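# Unfold the black phone stand and stand it upright

## Task

Open out the black phone stand, extend its arm fully, and leave it standing upright on its base.

## Robot and tools

Robot: two arms, left_arm (on the +y side) and right_arm, each with a two-finger gripper and a wrist camera. Each arm base sits on a tilted plate; both plates hang from one metal frame behind the arms. Proximity warnings treat a plate and its half of the frame as part of that arm. Calibrated root poses: left_arm (+0.049, +0.149, +0.208) m, quat_wxyz (+0.944, -0.283, +0.169, -0.019); right_arm (+0.012, -0.200, +0.208) m, quat_wxyz (+0.944, +0.287, +0.162, -0.005).

Frame: one scene frame for every pose. Origin is at table-top height, halfway between the arms' nominal bases. +x points out over the table, +z points up, +y toward left_arm. Camera image sides do not match arm names. Positions are in metres; quaternions are written w first (qw, qx, qy, qz). Gripper fingers point along the gripper's +z axis and close along its y axis. end_effector_position is the spot between the finger pads, roughly 1 cm behind the fingertips. Printed positions can be slightly wrong, more so at long reach.

execute_actions(actions, cameras): actions is a list of actions. Each action is a table of 1 to 15 rows, and each row is one 1/30 s control step. A table shorter than 15 rows repeats its final row, so every action lasts 0.5 s. A row always holds 16 numbers, even if one arm is idle: left x, y, z, qw, qx, qy, qz, opening, then the same eight for the right arm. x, y, z and the quaternion are absolute targets in the scene frame, not offsets. opening ranges from -1 (shut) to +1 (fully open, 0.094 m); it is a target, and 0 is a real command. Both arms' parts of an action are rejected if any target lies more than 0.6 m from that gripper's current position along any of its own axes. The first action of a call is checked against the last reported state. An empty list only returns state and images. cameras selects images: omitted, null or ["all"] means all; [] means none; an unknown name voids the call.

Each step, the controller limits the command to 100 mm and 20 degrees from the measured pose. After an action, the arm heads for the "Hand target" line, which may be short of your pose; send the remainder next time. Tiny moves may not start. To keep an orientation, repeat the same quaternion in every row; don't copy the reported one, which drifts. To park an arm that touches nothing, resend, every call, the full pose from the last result before it stopped, plus its opening. Sending the measured pose can also relieve a press. At rest, a free gripper can sit about 1 cm off its command without any contact.

move(target, speed, blend, opening_speed, blocking, cameras): target is one 16-number row, or a list of up to 15 rows that differ only in pose. There is no 0.6 m check. Grippers travel in straight lines from their Hand target and turn the short way. speed is the path top speed in m/s, from 0.002 to 0.5 (default 0.25), with rotation capped at twice that in rad/s; give one value, or one per target. blend (m) rounds corners of a list (default 0 stops at each). opening_speed (at least 0.2 per second on the -1..+1 scale) ramps the fingers; without it the opening is sent immediately. Paths last at least 0.5 s and are cut at 10 s. Paths do not avoid obstacles or the other arm. Grippers lag and can overshoot the speed, especially with a straight arm. Faster motion and targets deeper past a contact hit and press harder. blocking=false returns after about 0.5 s while motion continues; execute_actions is refused until wait or stop ends it, and a new move replaces the old one. The "move:" line reports the ending (done, off_target, moving, held, fault). An arm not named is done (within 10 mm and 2 degrees). done does not prove or rule out contact. limits=paced means the pose was clipped; limits=held means steps were withheld.

wait(seconds 0 to 10): holds the last commands, or lets a running move continue. stop(): brakes a running move, and needs space to do so. zoom_image(camera, region): camera is cam_left_wrist or cam_right_wrist; region is [x0, y0, x1, y1] pixels, at most 504x504, from that camera's latest image. read_manual(section="licences") returns only licence texts. finished_scene(scene, check) needs two calls in separate replies. The first submits your check: for each condition, what images and readings show, what they cannot show, and how it might be falsely met. The second ends the scene for good.

Results: poses, Hand target, Tool commands, joint positions and torques. Torque is positive toward larger joint values, and joints 1 to 3 wrap at ±28 N m. grip_measured is on the opening scale; it reads up to about 1.6 mm wide when empty, and up to about 3 mm narrow under a hard squeeze. grip_effort_nm is motor effort (negative closes); it is not pad force. Commanding about 0.11 below the first-touch reading gives full force, about 50 to 62 N per pad. To release, command well above grip_measured. Action calls list per-step positions; HELD marks withheld steps. "pose unreachable" means the clearance check blocked that arm. That check does not stop grippers or cameras from hitting each other.

Cameras: cam_left_wrist and cam_right_wrist, 896x504, with the given calibration. Images can lag during motion.

Avoid: letting anything leave the table, drops, releasing moving parts, slams, hard pushes, and hard arm-to-arm contact. Heat builds from holding loads, straight arms or pushing toward unreachable poses. MOTOR HOT appears at 75 °C. At 90 °C that arm folds and idles, and at 100 °C it collapses. Random tugs may disturb held parts. The simulation keeps running while you write, and moves continue meanwhile. The stand must stay unfolded and upright after the grippers let go.

Each tool is called after "Emit:" in YAML: its name, and indented under it one key for each argument.

## Session

Emit:
execute_actions:
  actions: []

Scene clock: 0.00 s.
left_arm: end_effector_position=(+0.2427, +0.5981, +0.2256) grip_measured=+1.000 grip_effort_nm=n/a end_effector_quat_wxyz=(-0.218, +0.661, -0.702, -0.150) | right_arm: end_effector_position=(+0.5642, -0.2813, +0.1333) grip_measured=+1.000 grip_effort_nm=n/a end_effector_quat_wxyz=(-0.007, -0.127, +0.992, -0.008)
Joint positions: left_arm=[1.253 1.094 1.075 -0.366 0.012 -0.377 0.094] | right_arm=[0.094 2.486 2.565 -1.348 0.62 -0.261 0.094]
Joint velocities: left_arm=[0.022 -0.027 0.017 -0.007 -0.007 0.007 0] | right_arm=[-0.017 -0.012 -0.017 0.007 -0.066 -0.037 0]
Joint torques (N m): no reading
Motor temperatures (°C): left_arm=[27 30 29 30 29 28 26] | right_arm=[29 29 28 29 28 28 28]
Heat: left arm: 30 °C; right arm: 29 °C.
Hand target: left_arm +0.2426, +0.5990, +0.2285; -0.219, +0.661, -0.701, -0.152 | right_arm +0.5651, -0.2772, +0.1355; -0.004, -0.130, +0.991, -0.006
Tool commands: left_gripper/opening=+1.0 right_gripper/opening=+1.0

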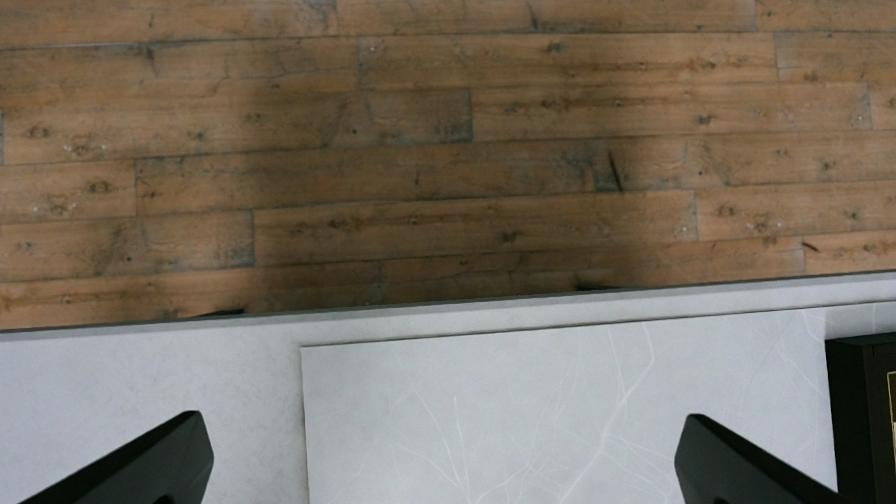

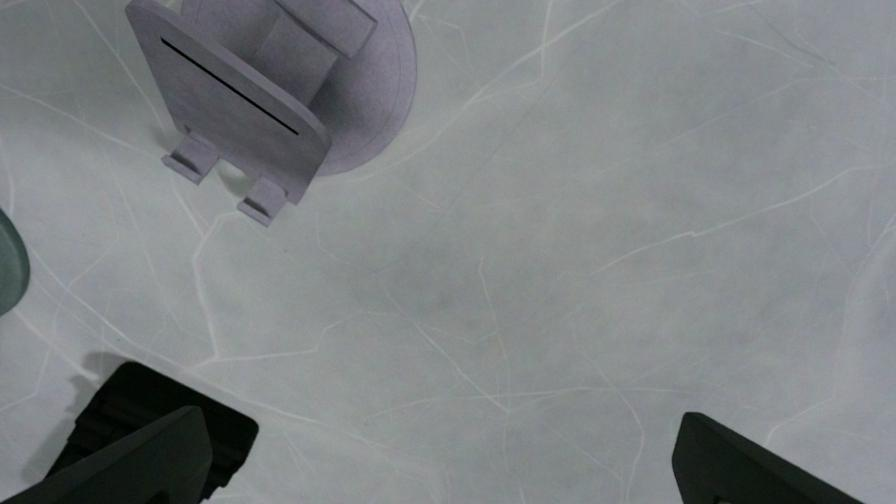

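Emit:
move:
  target:
    - [0.28,0.30,0.36,0,0,1,0,1,0.45,-0.25,0.30,0,0,1,0,1]
    - [0.28,0.22,0.36,0,0,1,0,1,0.38,-0.15,0.34,0,0,1,0,1]

Scene clock: 8.03 s.
left_arm: end_effector_position=(+0.2875, +0.2135, +0.3598) grip_measured=+1.000 grip_effort_nm=0.012 end_effector_quat_wxyz=(+0.093, -0.007, +0.980, -0.175) | right_arm: end_effector_position=(+0.3849, -0.1386, +0.3312) grip_measured=+1.000 grip_effort_nm=0.046 end_effector_quat_wxyz=(+0.012, -0.004, +1.000, +0.017)
Joint positions: left_arm=[-0.779 0.964 1.195 -1.55 -0.519 -0.648 0.094] | right_arm=[0.753 1.949 1.803 -1.555 0.642 0.766 0.094]
Joint velocities: left_arm=[-0.022 0.012 0.007 0.007 -0.007 -0.022 0] | right_arm=[-0.007 0.012 -0.007 0.022 0.007 0.051 0]
Joint torques (N m): left_arm=[-1.77 0.85 5.97 0.53 -0.02 -0.07] | right_arm=[6.78 -8.34 3.36 -0.03 -0.08 0.04]
Motor temperatures (°C): left_arm=[27 31 30 31 29 28 26] | right_arm=[30 33 28 29 28 28 28]
Heat: left arm: 31 °C; right arm: 33 °C.
Hand target: left_arm +0.2854, +0.2146, +0.3587; +0.095, -0.002, +0.981, -0.170 | right_arm +0.3801, -0.1462, +0.3373; +0.012, +0.000, +1.000, +0.020
Off the commanded pose: left_arm 0.010 m, 23 deg; orientation clipped | right_arm 0.015 m, 2 deg.
joint sent to its limit (left arm) — joint 4 (wrist pitch), lower limit. The joint targets are off in position and orientation.
joint sent to its limit (right arm) — joint 4 (wrist pitch), lower limit. The joint targets are off in position and orientation.
move: off_target (left_arm, right_arm); limits=paced
camera_calibration:
cam_left_wrist: T_world_to_cam=[[0.00396866, -0.942839, 0.333224, 0.0787598], [-0.968193, 0.0797424, 0.237158, 0.217518], [-0.250174, -0.323566, -0.912534, 0.555582], [0, 0, 0, 1]] pos_world=[0.349279, 0.23668, 0.429157]
cam_right_wrist: T_world_to_cam=[[0.0166849, -0.999436, -0.0291406, -0.135576], [-0.920884, -0.0267133, 0.388921, 0.259079], [-0.38948, 0.020346, -0.92081, 0.547853], [0, 0, 0, 1]] pos_world=[0.454222, -0.139725, 0.399757]

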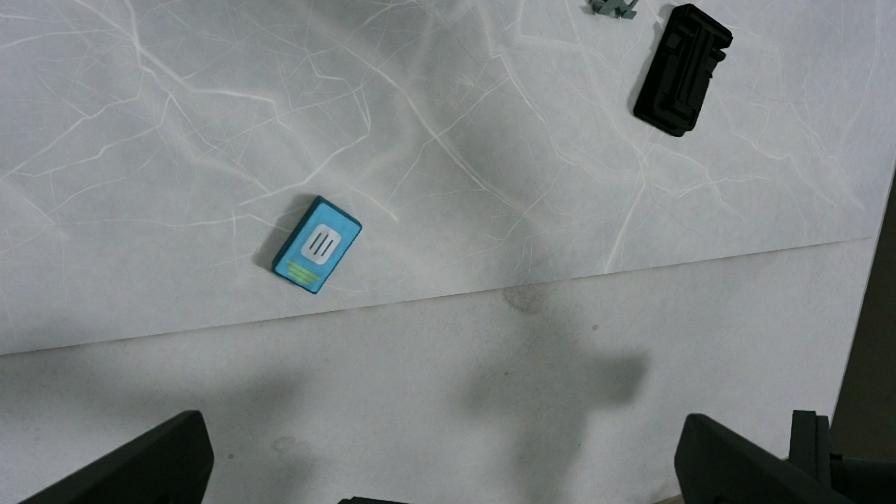

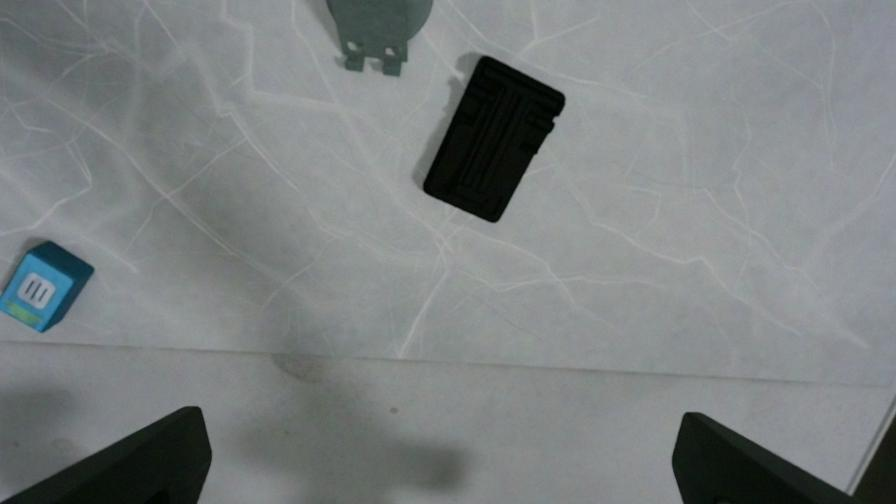

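Emit:
zoom_image:
  camera: "cam_right_wrist"
  region: [400, 40, 600, 240]

Emit:
zoom_image:
  camera: "cam_left_wrist"
  region: [570, 0, 770, 150]

Scaled by 2.520.

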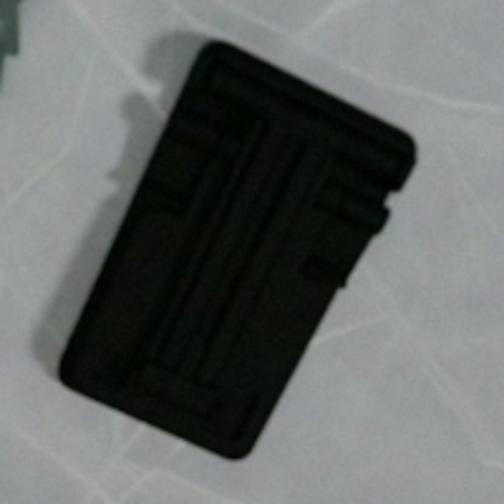

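Scaled by 2.520.

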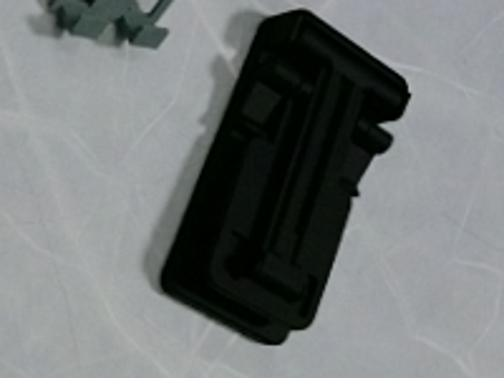

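Emit:
move:
  target: [0.285,0.25,0.36,0.093,-0.007,0.98,-0.175,1,0.44,-0.165,0.19,0,0,1,0,1]

Emit:
zoom_image:
  camera: "cam_right_wrist"
  region: [200, 0, 704, 504]

Scene clock: 22.37 s.
left_arm: end_effector_position=(+0.2856, +0.2484, +0.3547) grip_measured=+1.000 grip_effort_nm=0.012 end_effector_quat_wxyz=(+0.094, -0.005, +0.980, -0.173) | right_arm: end_effector_position=(+0.4437, -0.1710, +0.1992) grip_measured=+1.000 grip_effort_nm=0.042 end_effector_quat_wxyz=(+0.008, +0.013, +1.000, +0.007)
Joint positions: left_arm=[-0.56 0.884 1.226 -1.55 -0.455 -0.407 0.094] | right_arm=[0.413 2.015 1.621 -1.069 0.66 0.384 0.094]
Joint velocities: left_arm=[0.007 -0.012 0.002 -0.051 0.066 -0.022 0] | right_arm=[0.007 0.007 0.007 0.007 0.022 0.051 0]
Joint torques (N m): left_arm=[0.38 0.09 8.42 0.43 0.26 0.07] | right_arm=[7.13 -6.24 3.26 0.26 0.11 -0.15]
Motor temperatures (°C): left_arm=[27 31 30 31 29 28 26] | right_arm=[31 34 28 29 28 28 28]
Heat: left arm: 31 °C; right arm: 34 °C.
Hand target: left_arm +0.2854, +0.2512, +0.3589; +0.098, -0.007, +0.979, -0.180 | right_arm +0.4411, -0.1655, +0.1907; +0.004, +0.000, +1.000, -0.001
Off the commanded pose: left_arm 0.006 m, 0 deg | right_arm 0.012 m, 2 deg.
joint sent to its limit (left arm) — joint 4 (wrist pitch), lower limit. The joint targets still meet the commanded pose.
move: off_target (right_arm)
camera_calibration:
cam_left_wrist: T_world_to_cam=[[0.000121853, -0.944052, 0.329797, 0.116004], [-0.968446, 0.0820812, 0.235317, 0.214281], [-0.249222, -0.31942, -0.914254, 0.561066], [0, 0, 0, 1]] pos_world=[0.347336, 0.271141, 0.424275]
cam_right_wrist: T_world_to_cam=[[-0.0166103, -0.999825, -0.00857434, -0.162189], [-0.917396, 0.0118295, 0.397799, 0.366993], [-0.397628, 0.0144736, -0.917433, 0.451751], [0, 0, 0, 1]] pos_world=[0.513613, -0.173041, 0.267071]

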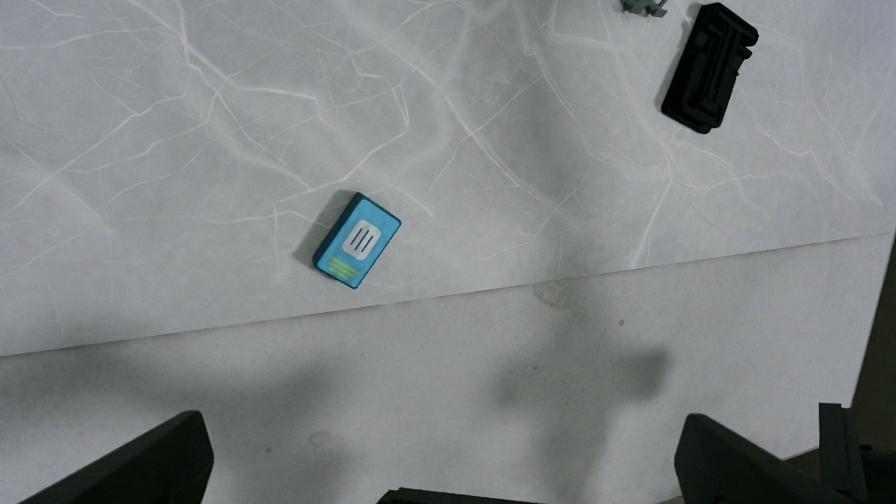

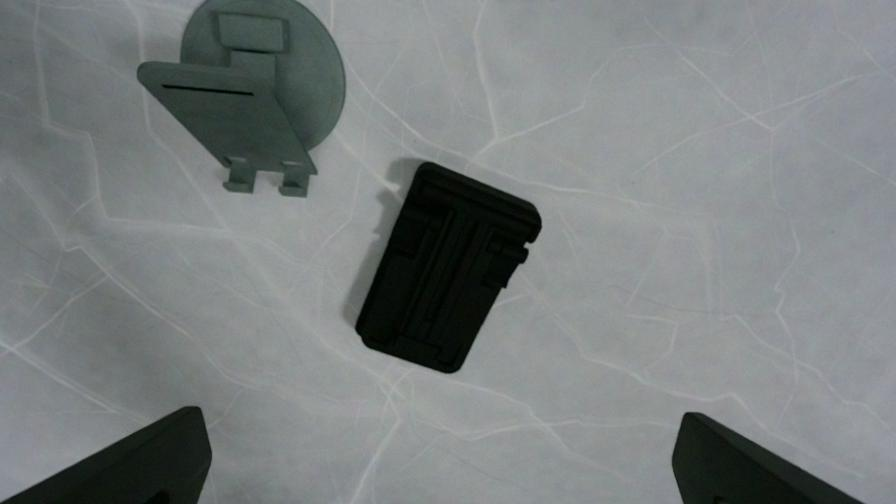

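Scaled by 1.000.

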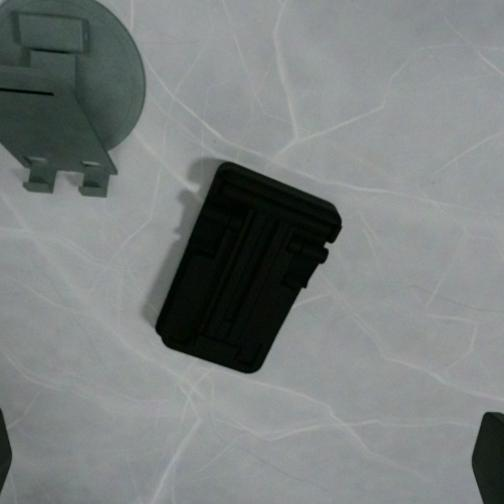

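Emit:
zoom_image:
  camera: "cam_right_wrist"
  region: [340, 150, 560, 380]

Emit:
zoom_image:
  camera: "cam_left_wrist"
  region: [650, 0, 780, 140]

Scaled by 2.191.

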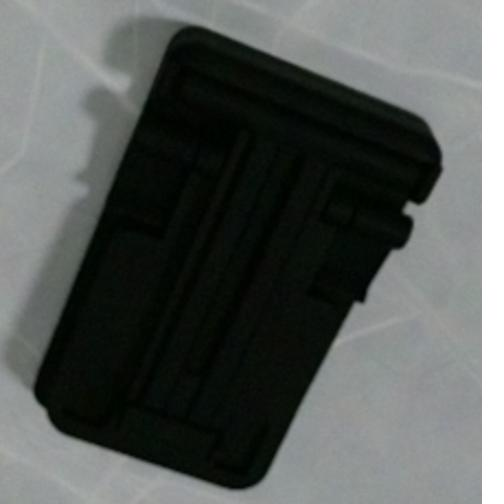

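Scaled by 3.600.

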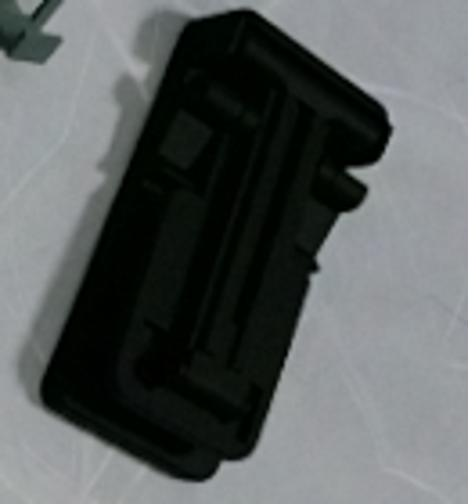

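Emit:
move:
  target: [0.33,0.08,0.13,0.518,0.4536,0.618,-0.381,1,0.42,-0.28,0.3,0,0,1,0,1]

Emit:
zoom_image:
  camera: "cam_left_wrist"
  region: [300, 100, 620, 350]

Scene clock: 44.07 s.
left_arm: end_effector_position=(+0.3315, +0.0829, +0.1245) grip_measured=+1.000 grip_effort_nm=0.007 end_effector_quat_wxyz=(+0.512, +0.469, +0.622, -0.362) | right_arm: end_effector_position=(+0.4172, -0.2689, +0.2909) grip_measured=+1.000 grip_effort_nm=0.051 end_effector_quat_wxyz=(-0.008, -0.004, +1.000, +0.000)
Joint positions: left_arm=[0.407 1.815 0.563 -0.039 0.949 1.872 0.094] | right_arm=[0.391 1.781 1.777 -1.486 0.66 0.35 0.094]
Joint velocities: left_arm=[-0.007 -0.012 0.007 0.022 0.037 0.007 0] | right_arm=[-0.007 -0.007 0.012 -0.022 0.051 0.007 0]
Joint torques (N m): left_arm=[-2.33 -4.41 1.35 -0.7 0.84 0.04] | right_arm=[5.24 -8.83 5.07 -0.15 0.05 -0.19]
Motor temperatures (°C): left_arm=[27 30 31 31 29 28 26] | right_arm=[31 34 28 29 28 28 28]
Heat: left arm: 31 °C; right arm: 34 °C.
Hand target: left_arm +0.3277, +0.0798, +0.1246; +0.513, +0.458, +0.620, -0.377 | right_arm +0.4167, -0.2797, +0.2996; +0.000, +0.000, +1.000, +0.000
Off the commanded pose: left_arm 0.006 m, 3 deg | right_arm 0.015 m, 1 deg.
move: off_target (left_arm, right_arm)
camera_calibration:
cam_left_wrist: T_world_to_cam=[[-0.948169, -0.317507, -0.0128057, 0.340702], [-0.183764, 0.580758, -0.793064, 0.15305], [0.259241, -0.749606, -0.609003, 0.138223], [0, 0, 0, 1]] pos_world=[0.315335, 0.122904, 0.20992]
cam_right_wrist: T_world_to_cam=[[0.017139, -0.999839, 0.00538389, -0.27787], [-0.904495, -0.0132092, 0.42628, 0.286947], [-0.42614, -0.0121757, -0.904575, 0.527751], [0, 0, 0, 1]] pos_world=[0.489201, -0.267609, 0.356567]

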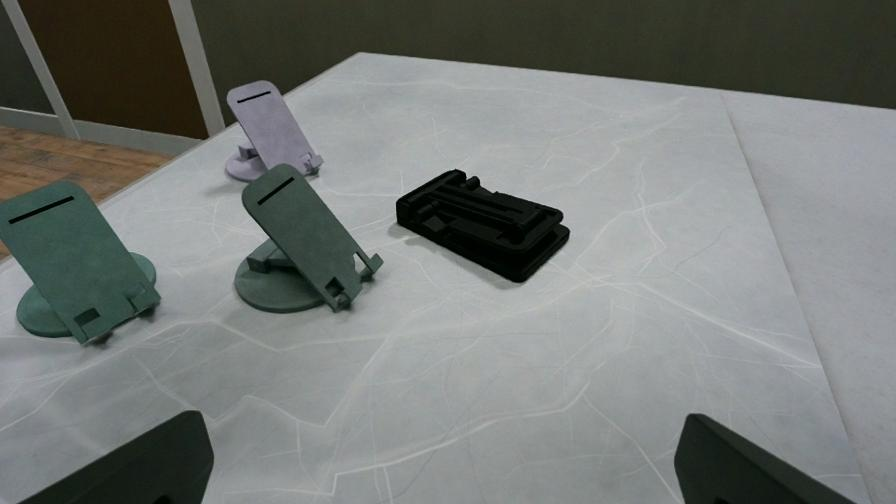

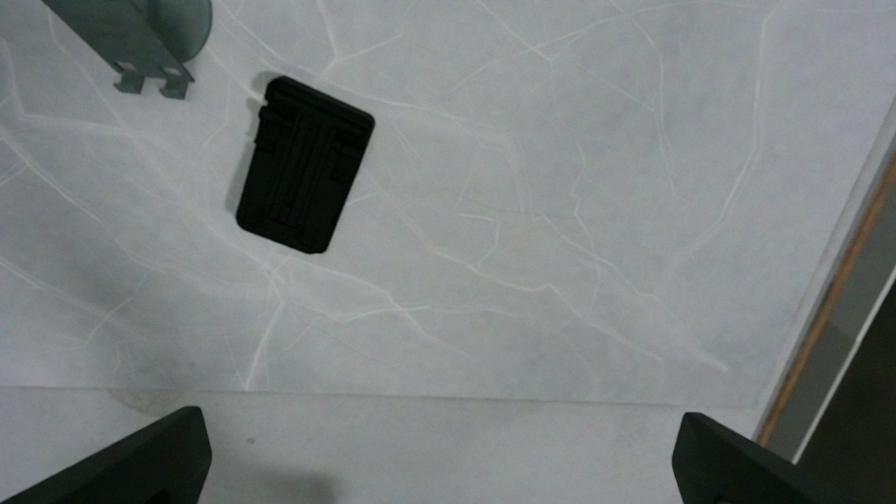

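Scaled by 1.575.

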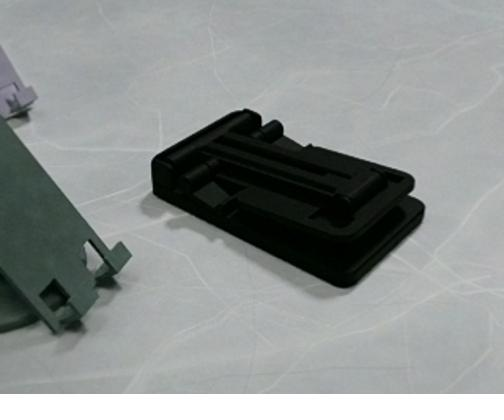

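Emit:
zoom_image:
  camera: "cam_left_wrist"
  region: [380, 150, 590, 300]

Scaled by 2.400.

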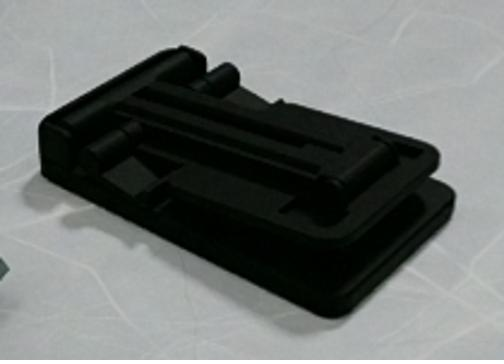

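Emit:
move:
  target: [0.365,-0.03,0.10,0.518,0.4536,0.618,-0.381,1,0.42,-0.28,0.3,0,0,1,0,1]
  cameras: ["cam_left_wrist"]

Emit:
zoom_image:
  camera: "cam_left_wrist"
  region: [320, 150, 660, 400]

Scene clock: 58.67 s.
left_arm: end_effector_position=(+0.3784, -0.0196, +0.1013) grip_measured=+1.000 grip_effort_nm=0.012 end_effector_quat_wxyz=(+0.530, +0.448, +0.623, -0.360) | right_arm: end_effector_position=(+0.4198, -0.2716, +0.2938) grip_measured=+1.000 grip_effort_nm=0.042 end_effector_quat_wxyz=(-0.004, -0.001, +1.000, +0.001)
Joint positions: left_arm=[0.073 2.221 0.621 0.738 0.823 1.344 0.094] | right_arm=[0.389 1.781 1.795 -1.492 0.66 0.346 0.094]
Joint velocities: left_arm=[0.007 -0.007 0.002 -0.007 -0.051 -0.11 0] | right_arm=[-0.002 0.007 0.002 0.022 -0.037 0.007 0]
Joint torques (N m): left_arm=[-6.75 -4.7 -0.17 0.4 0.65 -0.12] | right_arm=[4.93 -7.91 5.19 -0.18 0.07 -0.16]
Motor temperatures (°C): left_arm=[28 31 30 30 30 28 26] | right_arm=[31 34 28 29 28 28 28]
Heat: left arm: 31 °C; right arm: 34 °C.
Hand target: left_arm +0.3660, -0.0303, +0.1014; +0.521, +0.450, +0.619, -0.379 | right_arm +0.4196, -0.2800, +0.2999; +0.000, +0.000, +1.000, +0.000
Off the commanded pose: left_arm 0.017 m, 3 deg | right_arm 0.010 m, 1 deg.
move: off_target (left_arm)
camera_calibration:
cam_left_wrist: T_world_to_cam=[[-0.934258, -0.356506, -0.00813898, 0.345902], [-0.200504, 0.544041, -0.81475, 0.210592], [0.294891, -0.759555, -0.579755, 0.0183995], [0, 0, 0, 1]] pos_world=[0.35996, 0.0227207, 0.185063]
Images, in order (width x height): cam_left_wrist 896x504.

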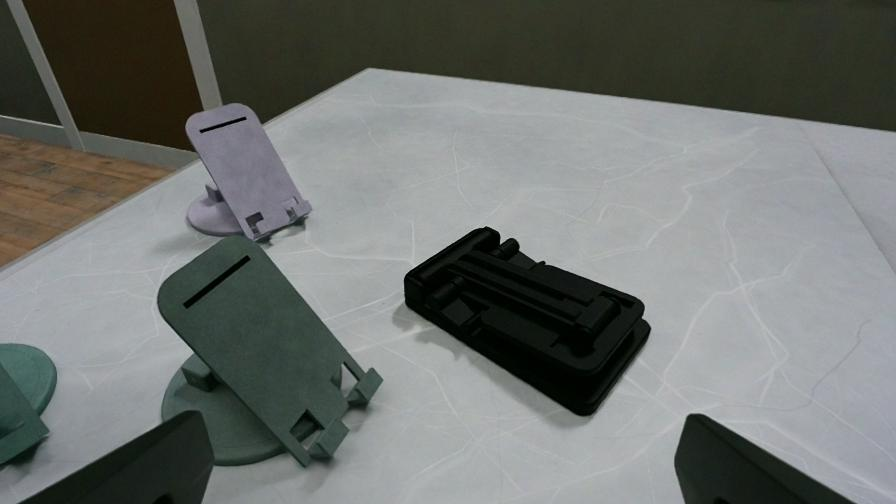

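Scaled by 1.482.

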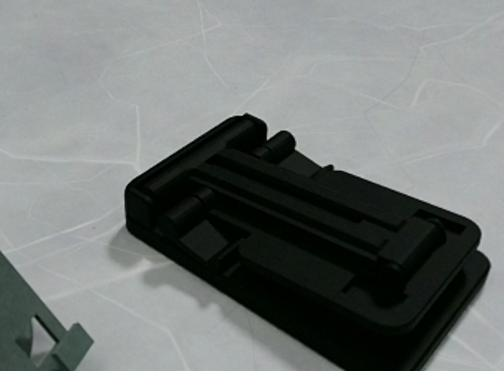

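Emit:
zoom_image:
  camera: "cam_left_wrist"
  region: [395, 220, 535, 340]

Emit:
zoom_image:
  camera: "cam_left_wrist"
  region: [520, 280, 660, 420]

Scaled by 3.600.

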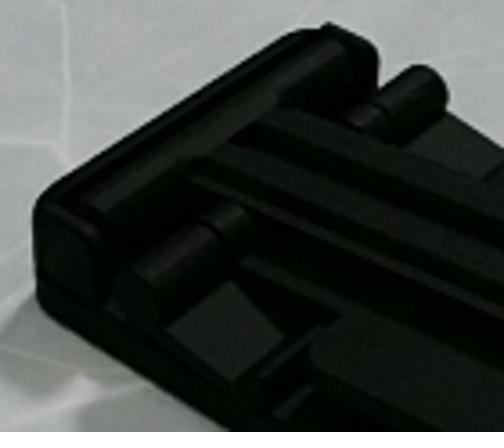

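Scaled by 3.600.

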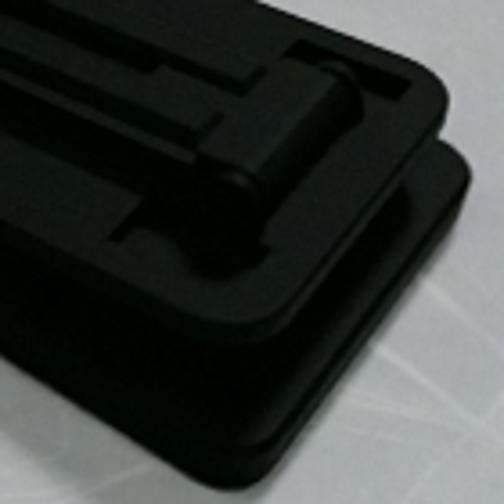

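Emit:
move:
  target: [0.33,0.20,0.20,0.518,0.4536,0.618,-0.381,1,0.44,-0.188,0.13,0,0.208,0.978,0,1]
  cameras: ["cam_right_wrist"]

Scene clock: 83.10 s.
left_arm: end_effector_position=(+0.3245, +0.2007, +0.1949) grip_measured=+1.000 grip_effort_nm=0.007 end_effector_quat_wxyz=(+0.461, +0.428, +0.690, -0.357) | right_arm: end_effector_position=(+0.4474, -0.1946, +0.1410) grip_measured=+1.000 grip_effort_nm=0.046 end_effector_quat_wxyz=(+0.011, +0.207, +0.978, +0.000)
Joint positions: left_arm=[0.704 1.412 0.798 -0.928 0.916 2.1 0.094] | right_arm=[0.28 2.021 1.489 -0.828 0.657 0.608 0.094]
Joint velocities: left_arm=[0.012 0.002 -0.022 -0.022 0.051 0.007 0] | right_arm=[-0.022 -0.012 -0.017 0.007 0.022 -0.022 0]
Joint torques (N m): left_arm=[-2.4 -7.23 5.44 -1.28 0.51 0.05] | right_arm=[6.27 -6.41 3.3 0.24 -0.06 0.08]
Motor temperatures (°C): left_arm=[29 32 30 30 30 28 26] | right_arm=[31 34 29 28 28 28 28]
Heat: left arm: 32 °C; right arm: 34 °C.
Hand target: left_arm +0.3278, +0.2011, +0.1990; +0.466, +0.434, +0.685, -0.354 | right_arm +0.4433, -0.1885, +0.1302; +0.001, +0.208, +0.978, -0.001
Off the commanded pose: left_arm 0.008 m, 11 deg | right_arm 0.015 m, 1 deg.
joint sent to its limit (left arm) — joint 6 (wrist roll), upper limit. The joint targets are off in orientation, not in position.
move: off_target (left_arm, right_arm)
camera_calibration:
cam_right_wrist: T_world_to_cam=[[-0.396262, -0.918137, -0.000127665, -0.00169393], [-0.844528, 0.364438, 0.392373, 0.430577], [-0.360206, 0.15559, -0.919806, 0.411283], [0, 0, 0, 1]] pos_world=[0.51111, -0.222466, 0.209353]
Images, in order (width x height): cam_right_wrist 896x504.

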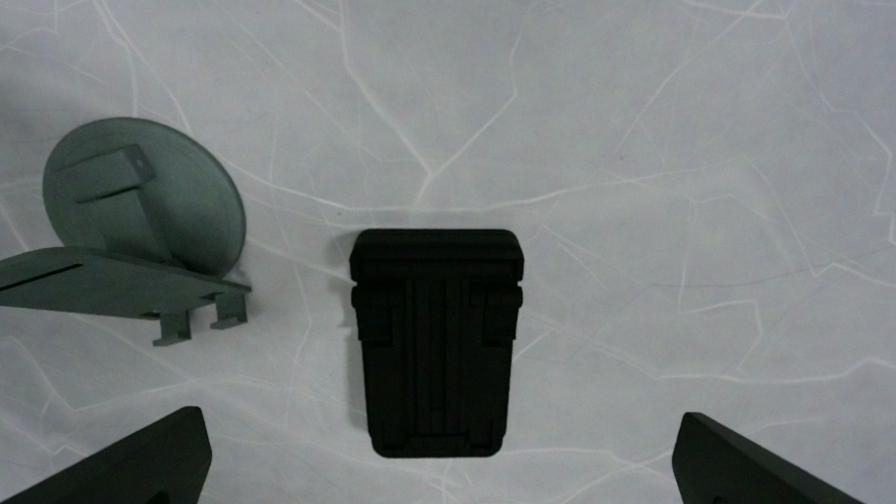

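Emit:
move:
  target: [0.328,0.20,0.20,0.461,0.428,0.69,-0.357,1,0.437,-0.185,0.045,0,0.208,0.978,0,1]
  cameras: ["cam_right_wrist"]

Scene clock: 87.93 s.
left_arm: end_effector_position=(+0.3241, +0.1997, +0.1951) grip_measured=+1.000 grip_effort_nm=0.007 end_effector_quat_wxyz=(+0.456, +0.421, +0.694, -0.364) | right_arm: end_effector_position=(+0.4426, -0.1935, +0.0543) grip_measured=+1.000 grip_effort_nm=0.037 end_effector_quat_wxyz=(+0.009, +0.217, +0.976, -0.004)
Joint positions: left_arm=[0.7 1.412 0.798 -0.929 0.912 2.076 0.094] | right_arm=[0.157 2.157 1.39 -0.512 0.633 0.486 0.094]
Joint velocities: left_arm=[-0.012 -0.017 0.012 -0.037 -0.022 -0.022 0] | right_arm=[-0.002 0.012 -0.002 0.066 0.022 -0.007 0]
Joint torques (N m): left_arm=[-2.71 -8.18 4.7 -1.18 0.48 -0.09] | right_arm=[6.91 -6.87 2.85 0.3 -0.12 -0.16]
Motor temperatures (°C): left_arm=[28 33 30 30 30 28 26] | right_arm=[31 34 28 29 28 28 28]
Heat: left arm: 33 °C; right arm: 34 °C.
Hand target: left_arm +0.3280, +0.2000, +0.2001; +0.461, +0.428, +0.690, -0.357 | right_arm +0.4381, -0.1854, +0.0451; +0.001, +0.208, +0.978, -0.001
Off the commanded pose: left_arm 0.006 m, 1 deg | right_arm 0.014 m, 2 deg.
move: off_target (right_arm)
camera_calibration:
cam_right_wrist: T_world_to_cam=[[-0.416528, -0.909076, 0.00920082, 0.0077054], [-0.833809, 0.386036, 0.394637, 0.459513], [-0.362307, 0.156706, -0.918791, 0.330664], [0, 0, 0, 1]] pos_world=[0.506157, -0.2222, 0.122399]
Images, in order (width x height): cam_right_wrist 896x504.

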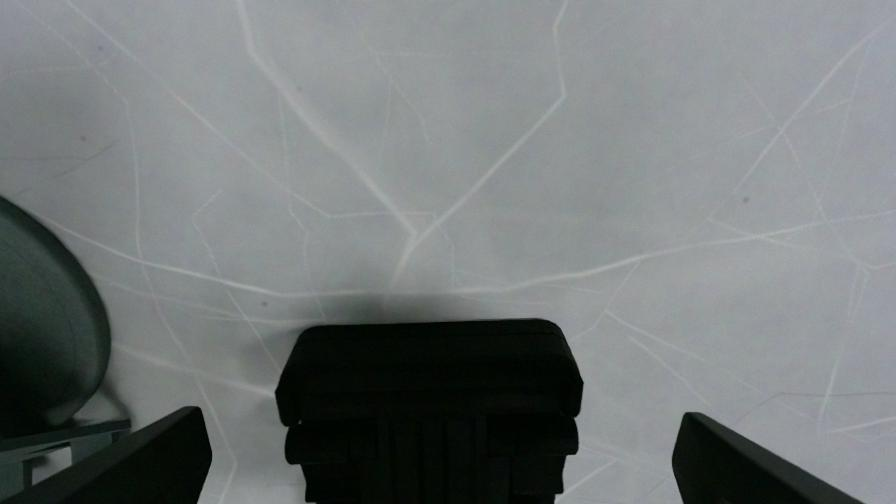

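Emit:
move:
  target: [0.328,0.20,0.20,0.461,0.428,0.69,-0.357,1,0.436,-0.183,0.011,0,0.208,0.978,0,1]
  cameras: ["cam_right_wrist"]
  speed: 0.1

Scene clock: 93.93 s.
left_arm: end_effector_position=(+0.3241, +0.1997, +0.1951) grip_measured=+1.000 grip_effort_nm=0.007 end_effector_quat_wxyz=(+0.456, +0.421, +0.695, -0.364) | right_arm: end_effector_position=(+0.4450, -0.1917, +0.0242) grip_measured=+1.000 grip_effort_nm=0.046 end_effector_quat_wxyz=(+0.013, +0.219, +0.976, -0.002)
Joint positions: left_arm=[0.7 1.412 0.798 -0.929 0.912 2.076 0.094] | right_arm=[0.117 2.225 1.39 -0.406 0.619 0.436 0.094]
Joint velocities: left_arm=[-0.017 0.022 0.007 -0.022 -0.022 0.007 0] | right_arm=[0.017 -0.002 -0.007 0.007 -0.051 -0.037 0]
Joint torques (N m): left_arm=[-2.62 -8.21 4.64 -1.15 0.5 -0.09] | right_arm=[6.75 -6.48 2.4 0.33 -0.12 -0.15]
Motor temperatures (°C): left_arm=[28 35 30 30 30 28 26] | right_arm=[31 33 28 29 28 28 28]
Heat: left arm: 35 °C; right arm: 33 °C.
Hand target: left_arm +0.3280, +0.2000, +0.2001; +0.461, +0.428, +0.690, -0.357 | right_arm +0.4361, -0.1833, +0.0113; +0.000, +0.208, +0.978, +0.000
Off the commanded pose: left_arm 0.006 m, 1 deg | right_arm 0.018 m, 2 deg.
move: off_target (right_arm)
camera_calibration:
cam_right_wrist: T_world_to_cam=[[-0.419329, -0.907826, 0.00400106, 0.0121914], [-0.835949, 0.38784, 0.388292, 0.47409], [-0.354053, 0.159477, -0.921528, 0.300533], [0, 0, 0, 1]] pos_world=[0.507832, -0.220731, 0.0928156]
Images, in order (width x height): cam_right_wrist 896x504.

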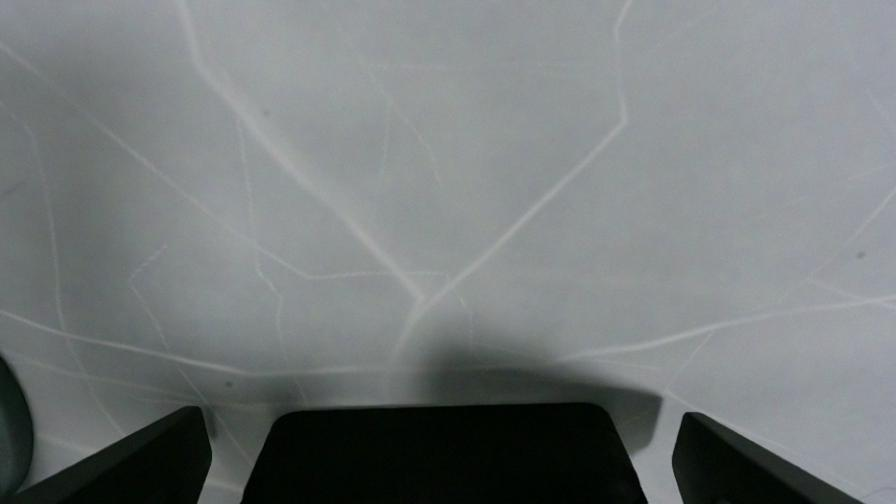

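Emit:
move:
  target: [0.328,0.20,0.20,0.461,0.428,0.69,-0.357,1,0.436,-0.183,0.011,0,0.208,0.978,0,0.38]
  cameras: ["cam_right_wrist"]
  opening_speed: 0.4

Scene clock: 97.07 s.
left_arm: end_effector_position=(+0.3241, +0.1997, +0.1950) grip_measured=+1.000 grip_effort_nm=0.007 end_effector_quat_wxyz=(+0.455, +0.421, +0.695, -0.364) | right_arm: end_effector_position=(+0.4452, -0.1916, +0.0242) grip_measured=+0.489 grip_effort_nm=-0.979 end_effector_quat_wxyz=(+0.013, +0.219, +0.976, -0.002)
Joint positions: left_arm=[0.7 1.412 0.798 -0.929 0.912 2.076 0.094] | right_arm=[0.117 2.225 1.39 -0.405 0.619 0.436 0.07]
Joint velocities: left_arm=[-0.022 -0.017 -0.017 0.007 -0.007 -0.037 0] | right_arm=[-0.007 0.012 -0.007 -0.11 -0.022 -0.051 0]
Joint torques (N m): left_arm=[-2.81 -8.13 4.7 -1.17 0.5 -0.06] | right_arm=[6.41 -6.46 2.32 0.28 -0.11 -0.15]
Motor temperatures (°C): left_arm=[28 35 30 31 30 28 26] | right_arm=[31 33 28 29 28 28 28]
Heat: left arm: 35 °C; right arm: 33 °C.
Hand target: left_arm +0.3280, +0.2000, +0.2000; +0.461, +0.428, +0.690, -0.357 | right_arm +0.4358, -0.1831, +0.0115; +0.000, +0.208, +0.978, +0.000
Off the commanded pose: left_arm 0.006 m, 1 deg | right_arm 0.018 m, 2 deg.
move: off_target (right_arm)
camera_calibration:
cam_right_wrist: T_world_to_cam=[[-0.419217, -0.907881, 0.00292345, 0.0123834], [-0.83636, 0.387441, 0.387802, 0.474362], [-0.353211, 0.160128, -0.921738, 0.300358], [0, 0, 0, 1]] pos_world=[0.508019, -0.220641, 0.0928569]
Images, in order (width x height): cam_right_wrist 896x504.

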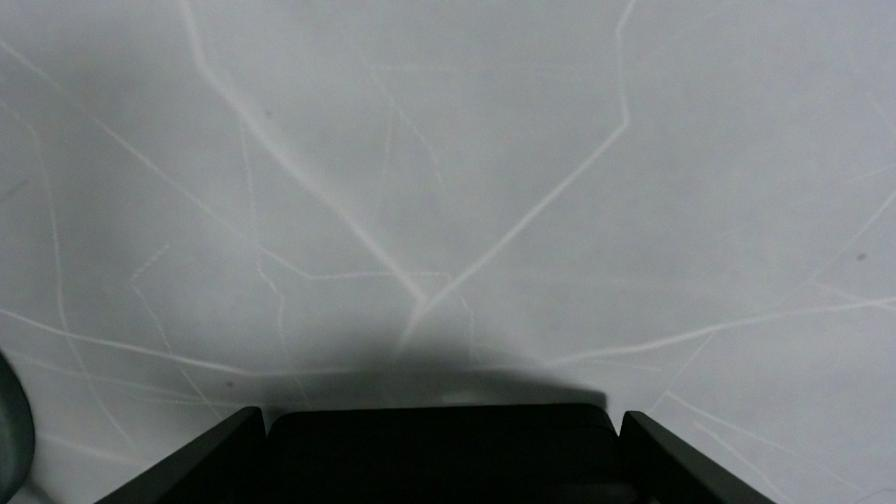

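Emit:
move:
  target:
    - [0.328,0.24,0.22,0.461,0.428,0.69,-0.357,1,0.436,-0.183,0.09,0,0.208,0.978,0,0.38]
    - [0.328,0.24,0.22,0.461,0.428,0.69,-0.357,1,0.34,-0.03,0.10,0,0.7071,0.7071,0,0.38]
  speed: [0.1,0.2]

Scene clock: 115.37 s.
left_arm: end_effector_position=(+0.3249, +0.2332, +0.2150) grip_measured=+1.000 grip_effort_nm=0.007 end_effector_quat_wxyz=(+0.431, +0.411, +0.717, -0.361) | right_arm: end_effector_position=(+0.3506, -0.0364, +0.1023) grip_measured=+0.488 grip_effort_nm=-0.984 end_effector_quat_wxyz=(-0.008, +0.694, +0.720, +0.022)
Joint positions: left_arm=[0.771 1.369 0.924 -1.134 0.875 2.1 0.094] | right_arm=[0.58 2.27 1.254 -0.555 0.643 2.091 0.07]
Joint velocities: left_arm=[-0.002 -0.012 -0.012 -0.051 0.022 0.066 0] | right_arm=[0.002 0.017 -0.017 -0.007 -0.022 -0.125 0]
Joint torques (N m): left_arm=[-0.54 -9.1 6.5 -1.39 0.42 0.03] | right_arm=[8.91 -6.37 2.4 0.3 -0.15 0.07]
Motor temperatures (°C): left_arm=[28 36 30 31 30 28 26] | right_arm=[32 34 28 28 28 28 29]
Heat: left arm: 36 °C; right arm: 34 °C.
Hand target: left_arm +0.3282, +0.2396, +0.2203; +0.437, +0.417, +0.718, -0.345 | right_arm +0.3410, -0.0268, +0.0998; -0.013, +0.688, +0.726, +0.022
Off the commanded pose: left_arm 0.009 m, 5 deg | right_arm 0.013 m, 3 deg.
joint sent to its limit (left arm) — joint 6 (wrist roll), upper limit. The joint targets are off in orientation, not in position.
joint sent to its limit (right arm) — joint 6 (wrist roll), upper limit. The joint targets are off in orientation, not in position.
move: off_target (left_arm, right_arm)
camera_calibration:
cam_left_wrist: T_world_to_cam=[[-0.889929, -0.420412, 0.176861, 0.347716], [-0.422048, 0.612041, -0.668792, 0.179681], [0.172922, -0.669821, -0.722107, 0.34149], [0, 0, 0, 1]] pos_world=[0.326226, 0.264949, 0.305264]
cam_right_wrist: T_world_to_cam=[[-0.998845, -0.0453757, -0.0157707, 0.349903], [-0.0476172, 0.891849, 0.44982, 0.0403044], [-0.00634577, 0.450052, -0.89298, 0.200101], [0, 0, 0, 1]] pos_world=[0.352688, -0.110124, 0.166074]

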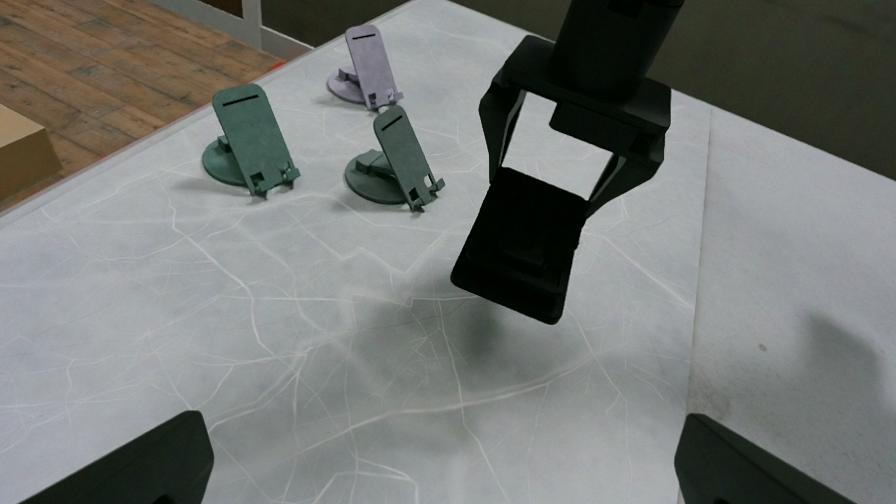

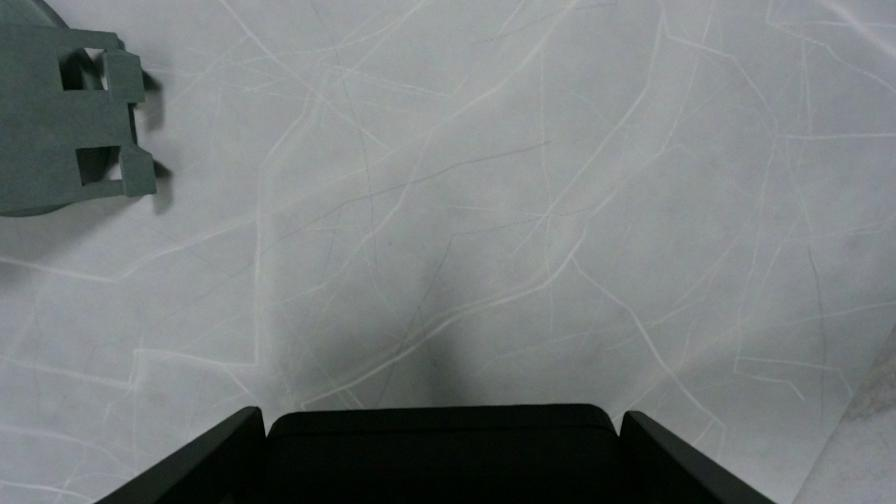

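Emit:
zoom_image:
  camera: "cam_left_wrist"
  region: [430, 140, 630, 340]

Scaled by 2.520.

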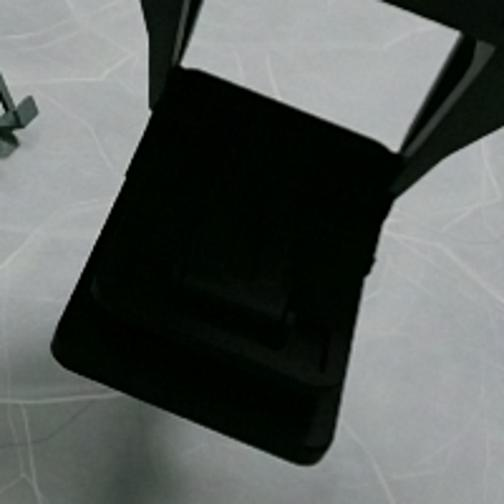

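Emit:
move:
  target: [0.328,0.24,0.22,0.461,0.428,0.69,-0.357,1,0.34,-0.03,0.028,0,0.7071,0.7071,0,0.38]
  speed: 0.1

Scene clock: 121.27 s.
left_arm: end_effector_position=(+0.3249, +0.2332, +0.2150) grip_measured=+1.000 grip_effort_nm=0.007 end_effector_quat_wxyz=(+0.432, +0.411, +0.717, -0.361) | right_arm: end_effector_position=(+0.3437, -0.0313, +0.0356) grip_measured=+0.488 grip_effort_nm=-0.989 end_effector_quat_wxyz=(-0.004, +0.713, +0.701, +0.007)
Joint positions: left_arm=[0.771 1.369 0.924 -1.134 0.875 2.1 0.094] | right_arm=[0.491 2.434 1.247 -0.348 0.658 2.051 0.07]
Joint velocities: left_arm=[0.002 -0.007 -0.022 -0.022 -0.022 -0.037 0] | right_arm=[-0.012 0.002 0.007 -0.022 0.037 -0.022 -0.001]
Joint torques (N m): left_arm=[-0.46 -9.16 6.32 -1.33 0.46 0.05] | right_arm=[7.12 -5.86 3 0.18 0.11 -0.16]
Motor temperatures (°C): left_arm=[28 36 30 31 30 28 26] | right_arm=[32 33 28 28 28 28 29]
Heat: left arm: 36 °C; right arm: 33 °C.
Hand target: left_arm +0.3285, +0.2394, +0.2202; +0.438, +0.417, +0.718, -0.344 | right_arm +0.3408, -0.0299, +0.0278; +0.001, +0.707, +0.707, +0.000
Off the commanded pose: left_arm 0.009 m, 5 deg | right_arm 0.009 m, 1 deg.
joint sent to its limit (left arm) — joint 6 (wrist roll), upper limit. The joint targets are off in orientation, not in position.
move: off_target (left_arm)
camera_calibration:
cam_left_wrist: T_world_to_cam=[[-0.890028, -0.420204, 0.176861, 0.347638], [-0.421876, 0.612031, -0.668908, 0.179683], [0.172833, -0.66996, -0.721998, 0.341544], [0, 0, 0, 1]] pos_world=[0.326181, 0.264928, 0.305302]
cam_right_wrist: T_world_to_cam=[[-0.999973, 0.00723208, 0.00124736, 0.343567], [0.00707308, 0.904407, 0.426611, 0.0478961], [0.00195717, 0.426609, -0.904434, 0.135059], [0, 0, 0, 1]] pos_world=[0.342954, -0.10342, 0.101291]

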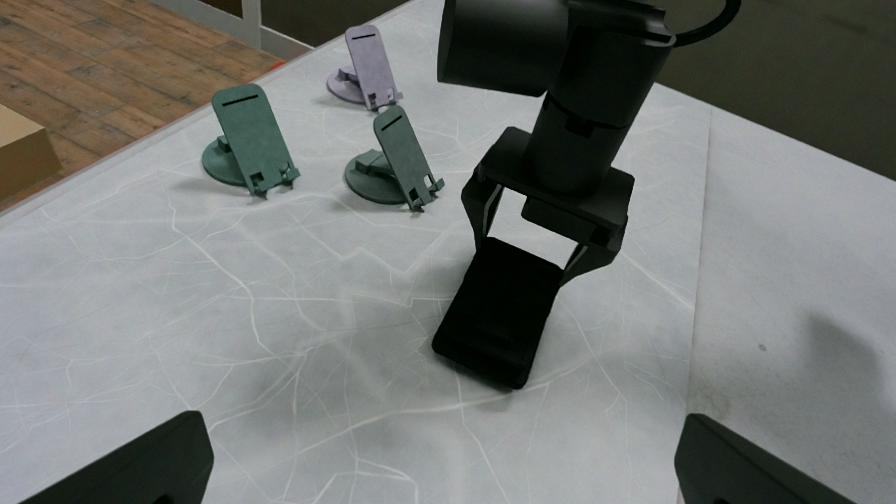

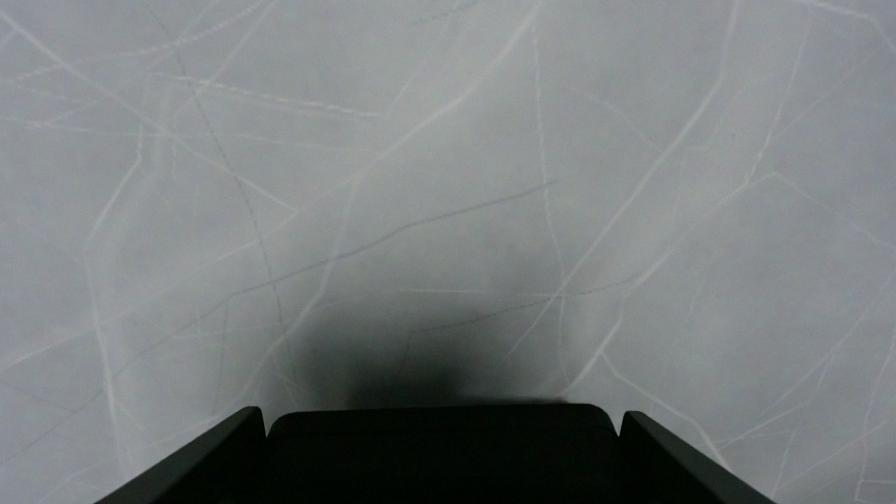

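Emit:
move:
  target: [0.328,0.24,0.22,0.461,0.428,0.69,-0.357,1,0.34,-0.03,0.015,0,0.7071,0.7071,0,0.38]
  speed: 0.05
  cameras: ["cam_left_wrist"]

Emit:
zoom_image:
  camera: "cam_left_wrist"
  region: [400, 200, 620, 420]

Scene clock: 125.67 s.
left_arm: end_effector_position=(+0.3249, +0.2332, +0.2150) grip_measured=+1.000 grip_effort_nm=0.007 end_effector_quat_wxyz=(+0.432, +0.411, +0.717, -0.361) | right_arm: end_effector_position=(+0.3451, -0.0312, +0.0251) grip_measured=+0.488 grip_effort_nm=-0.984 end_effector_quat_wxyz=(-0.003, +0.713, +0.701, +0.009)
Joint positions: left_arm=[0.771 1.369 0.924 -1.134 0.875 2.1 0.094] | right_arm=[0.472 2.457 1.247 -0.303 0.658 2.024 0.07]
Joint velocities: left_arm=[0.017 -0.017 -0.002 0.037 -0.022 0.037 0] | right_arm=[-0.012 0.002 -0.012 -0.022 -0.022 -0.037 0.001]
Joint torques (N m): left_arm=[-0.53 -9.16 6.37 -1.34 0.47 0.04] | right_arm=[6.68 -5.64 2.81 0.23 0.09 -0.19]
Motor temperatures (°C): left_arm=[28 35 30 31 30 28 26] | right_arm=[32 33 28 28 28 28 30]
Heat: left arm: 35 °C; right arm: 33 °C.
Hand target: left_arm +0.3285, +0.2394, +0.2202; +0.438, +0.417, +0.718, -0.345 | right_arm +0.3399, -0.0301, +0.0152; +0.000, +0.707, +0.707, +0.000
Off the commanded pose: left_arm 0.009 m, 5 deg | right_arm 0.011 m, 1 deg.
joint sent to its limit (left arm) — joint 6 (wrist roll), upper limit. The joint targets are off in orientation, not in position.
move: off_target (left_arm, right_arm)
camera_calibration:
cam_left_wrist: T_world_to_cam=[[-0.890028, -0.420204, 0.176861, 0.347638], [-0.421876, 0.612031, -0.668908, 0.179683], [0.172833, -0.66996, -0.721998, 0.341544], [0, 0, 0, 1]] pos_world=[0.326181, 0.264928, 0.305302]
Images, in order (width x height): cam_left_wrist 896x504.

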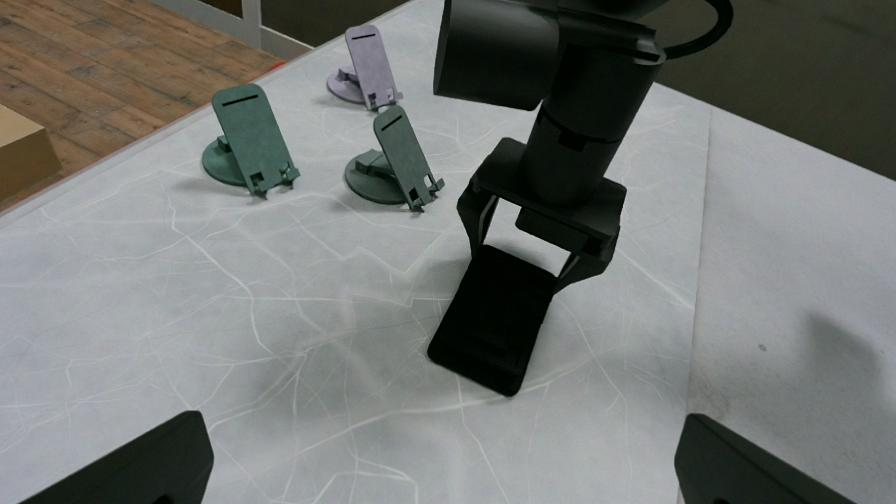

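Scaled by 2.291.

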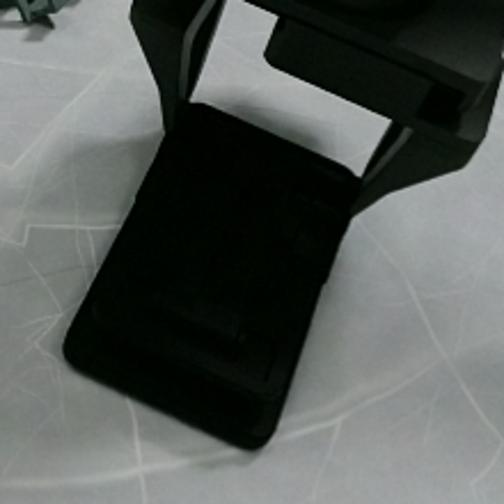

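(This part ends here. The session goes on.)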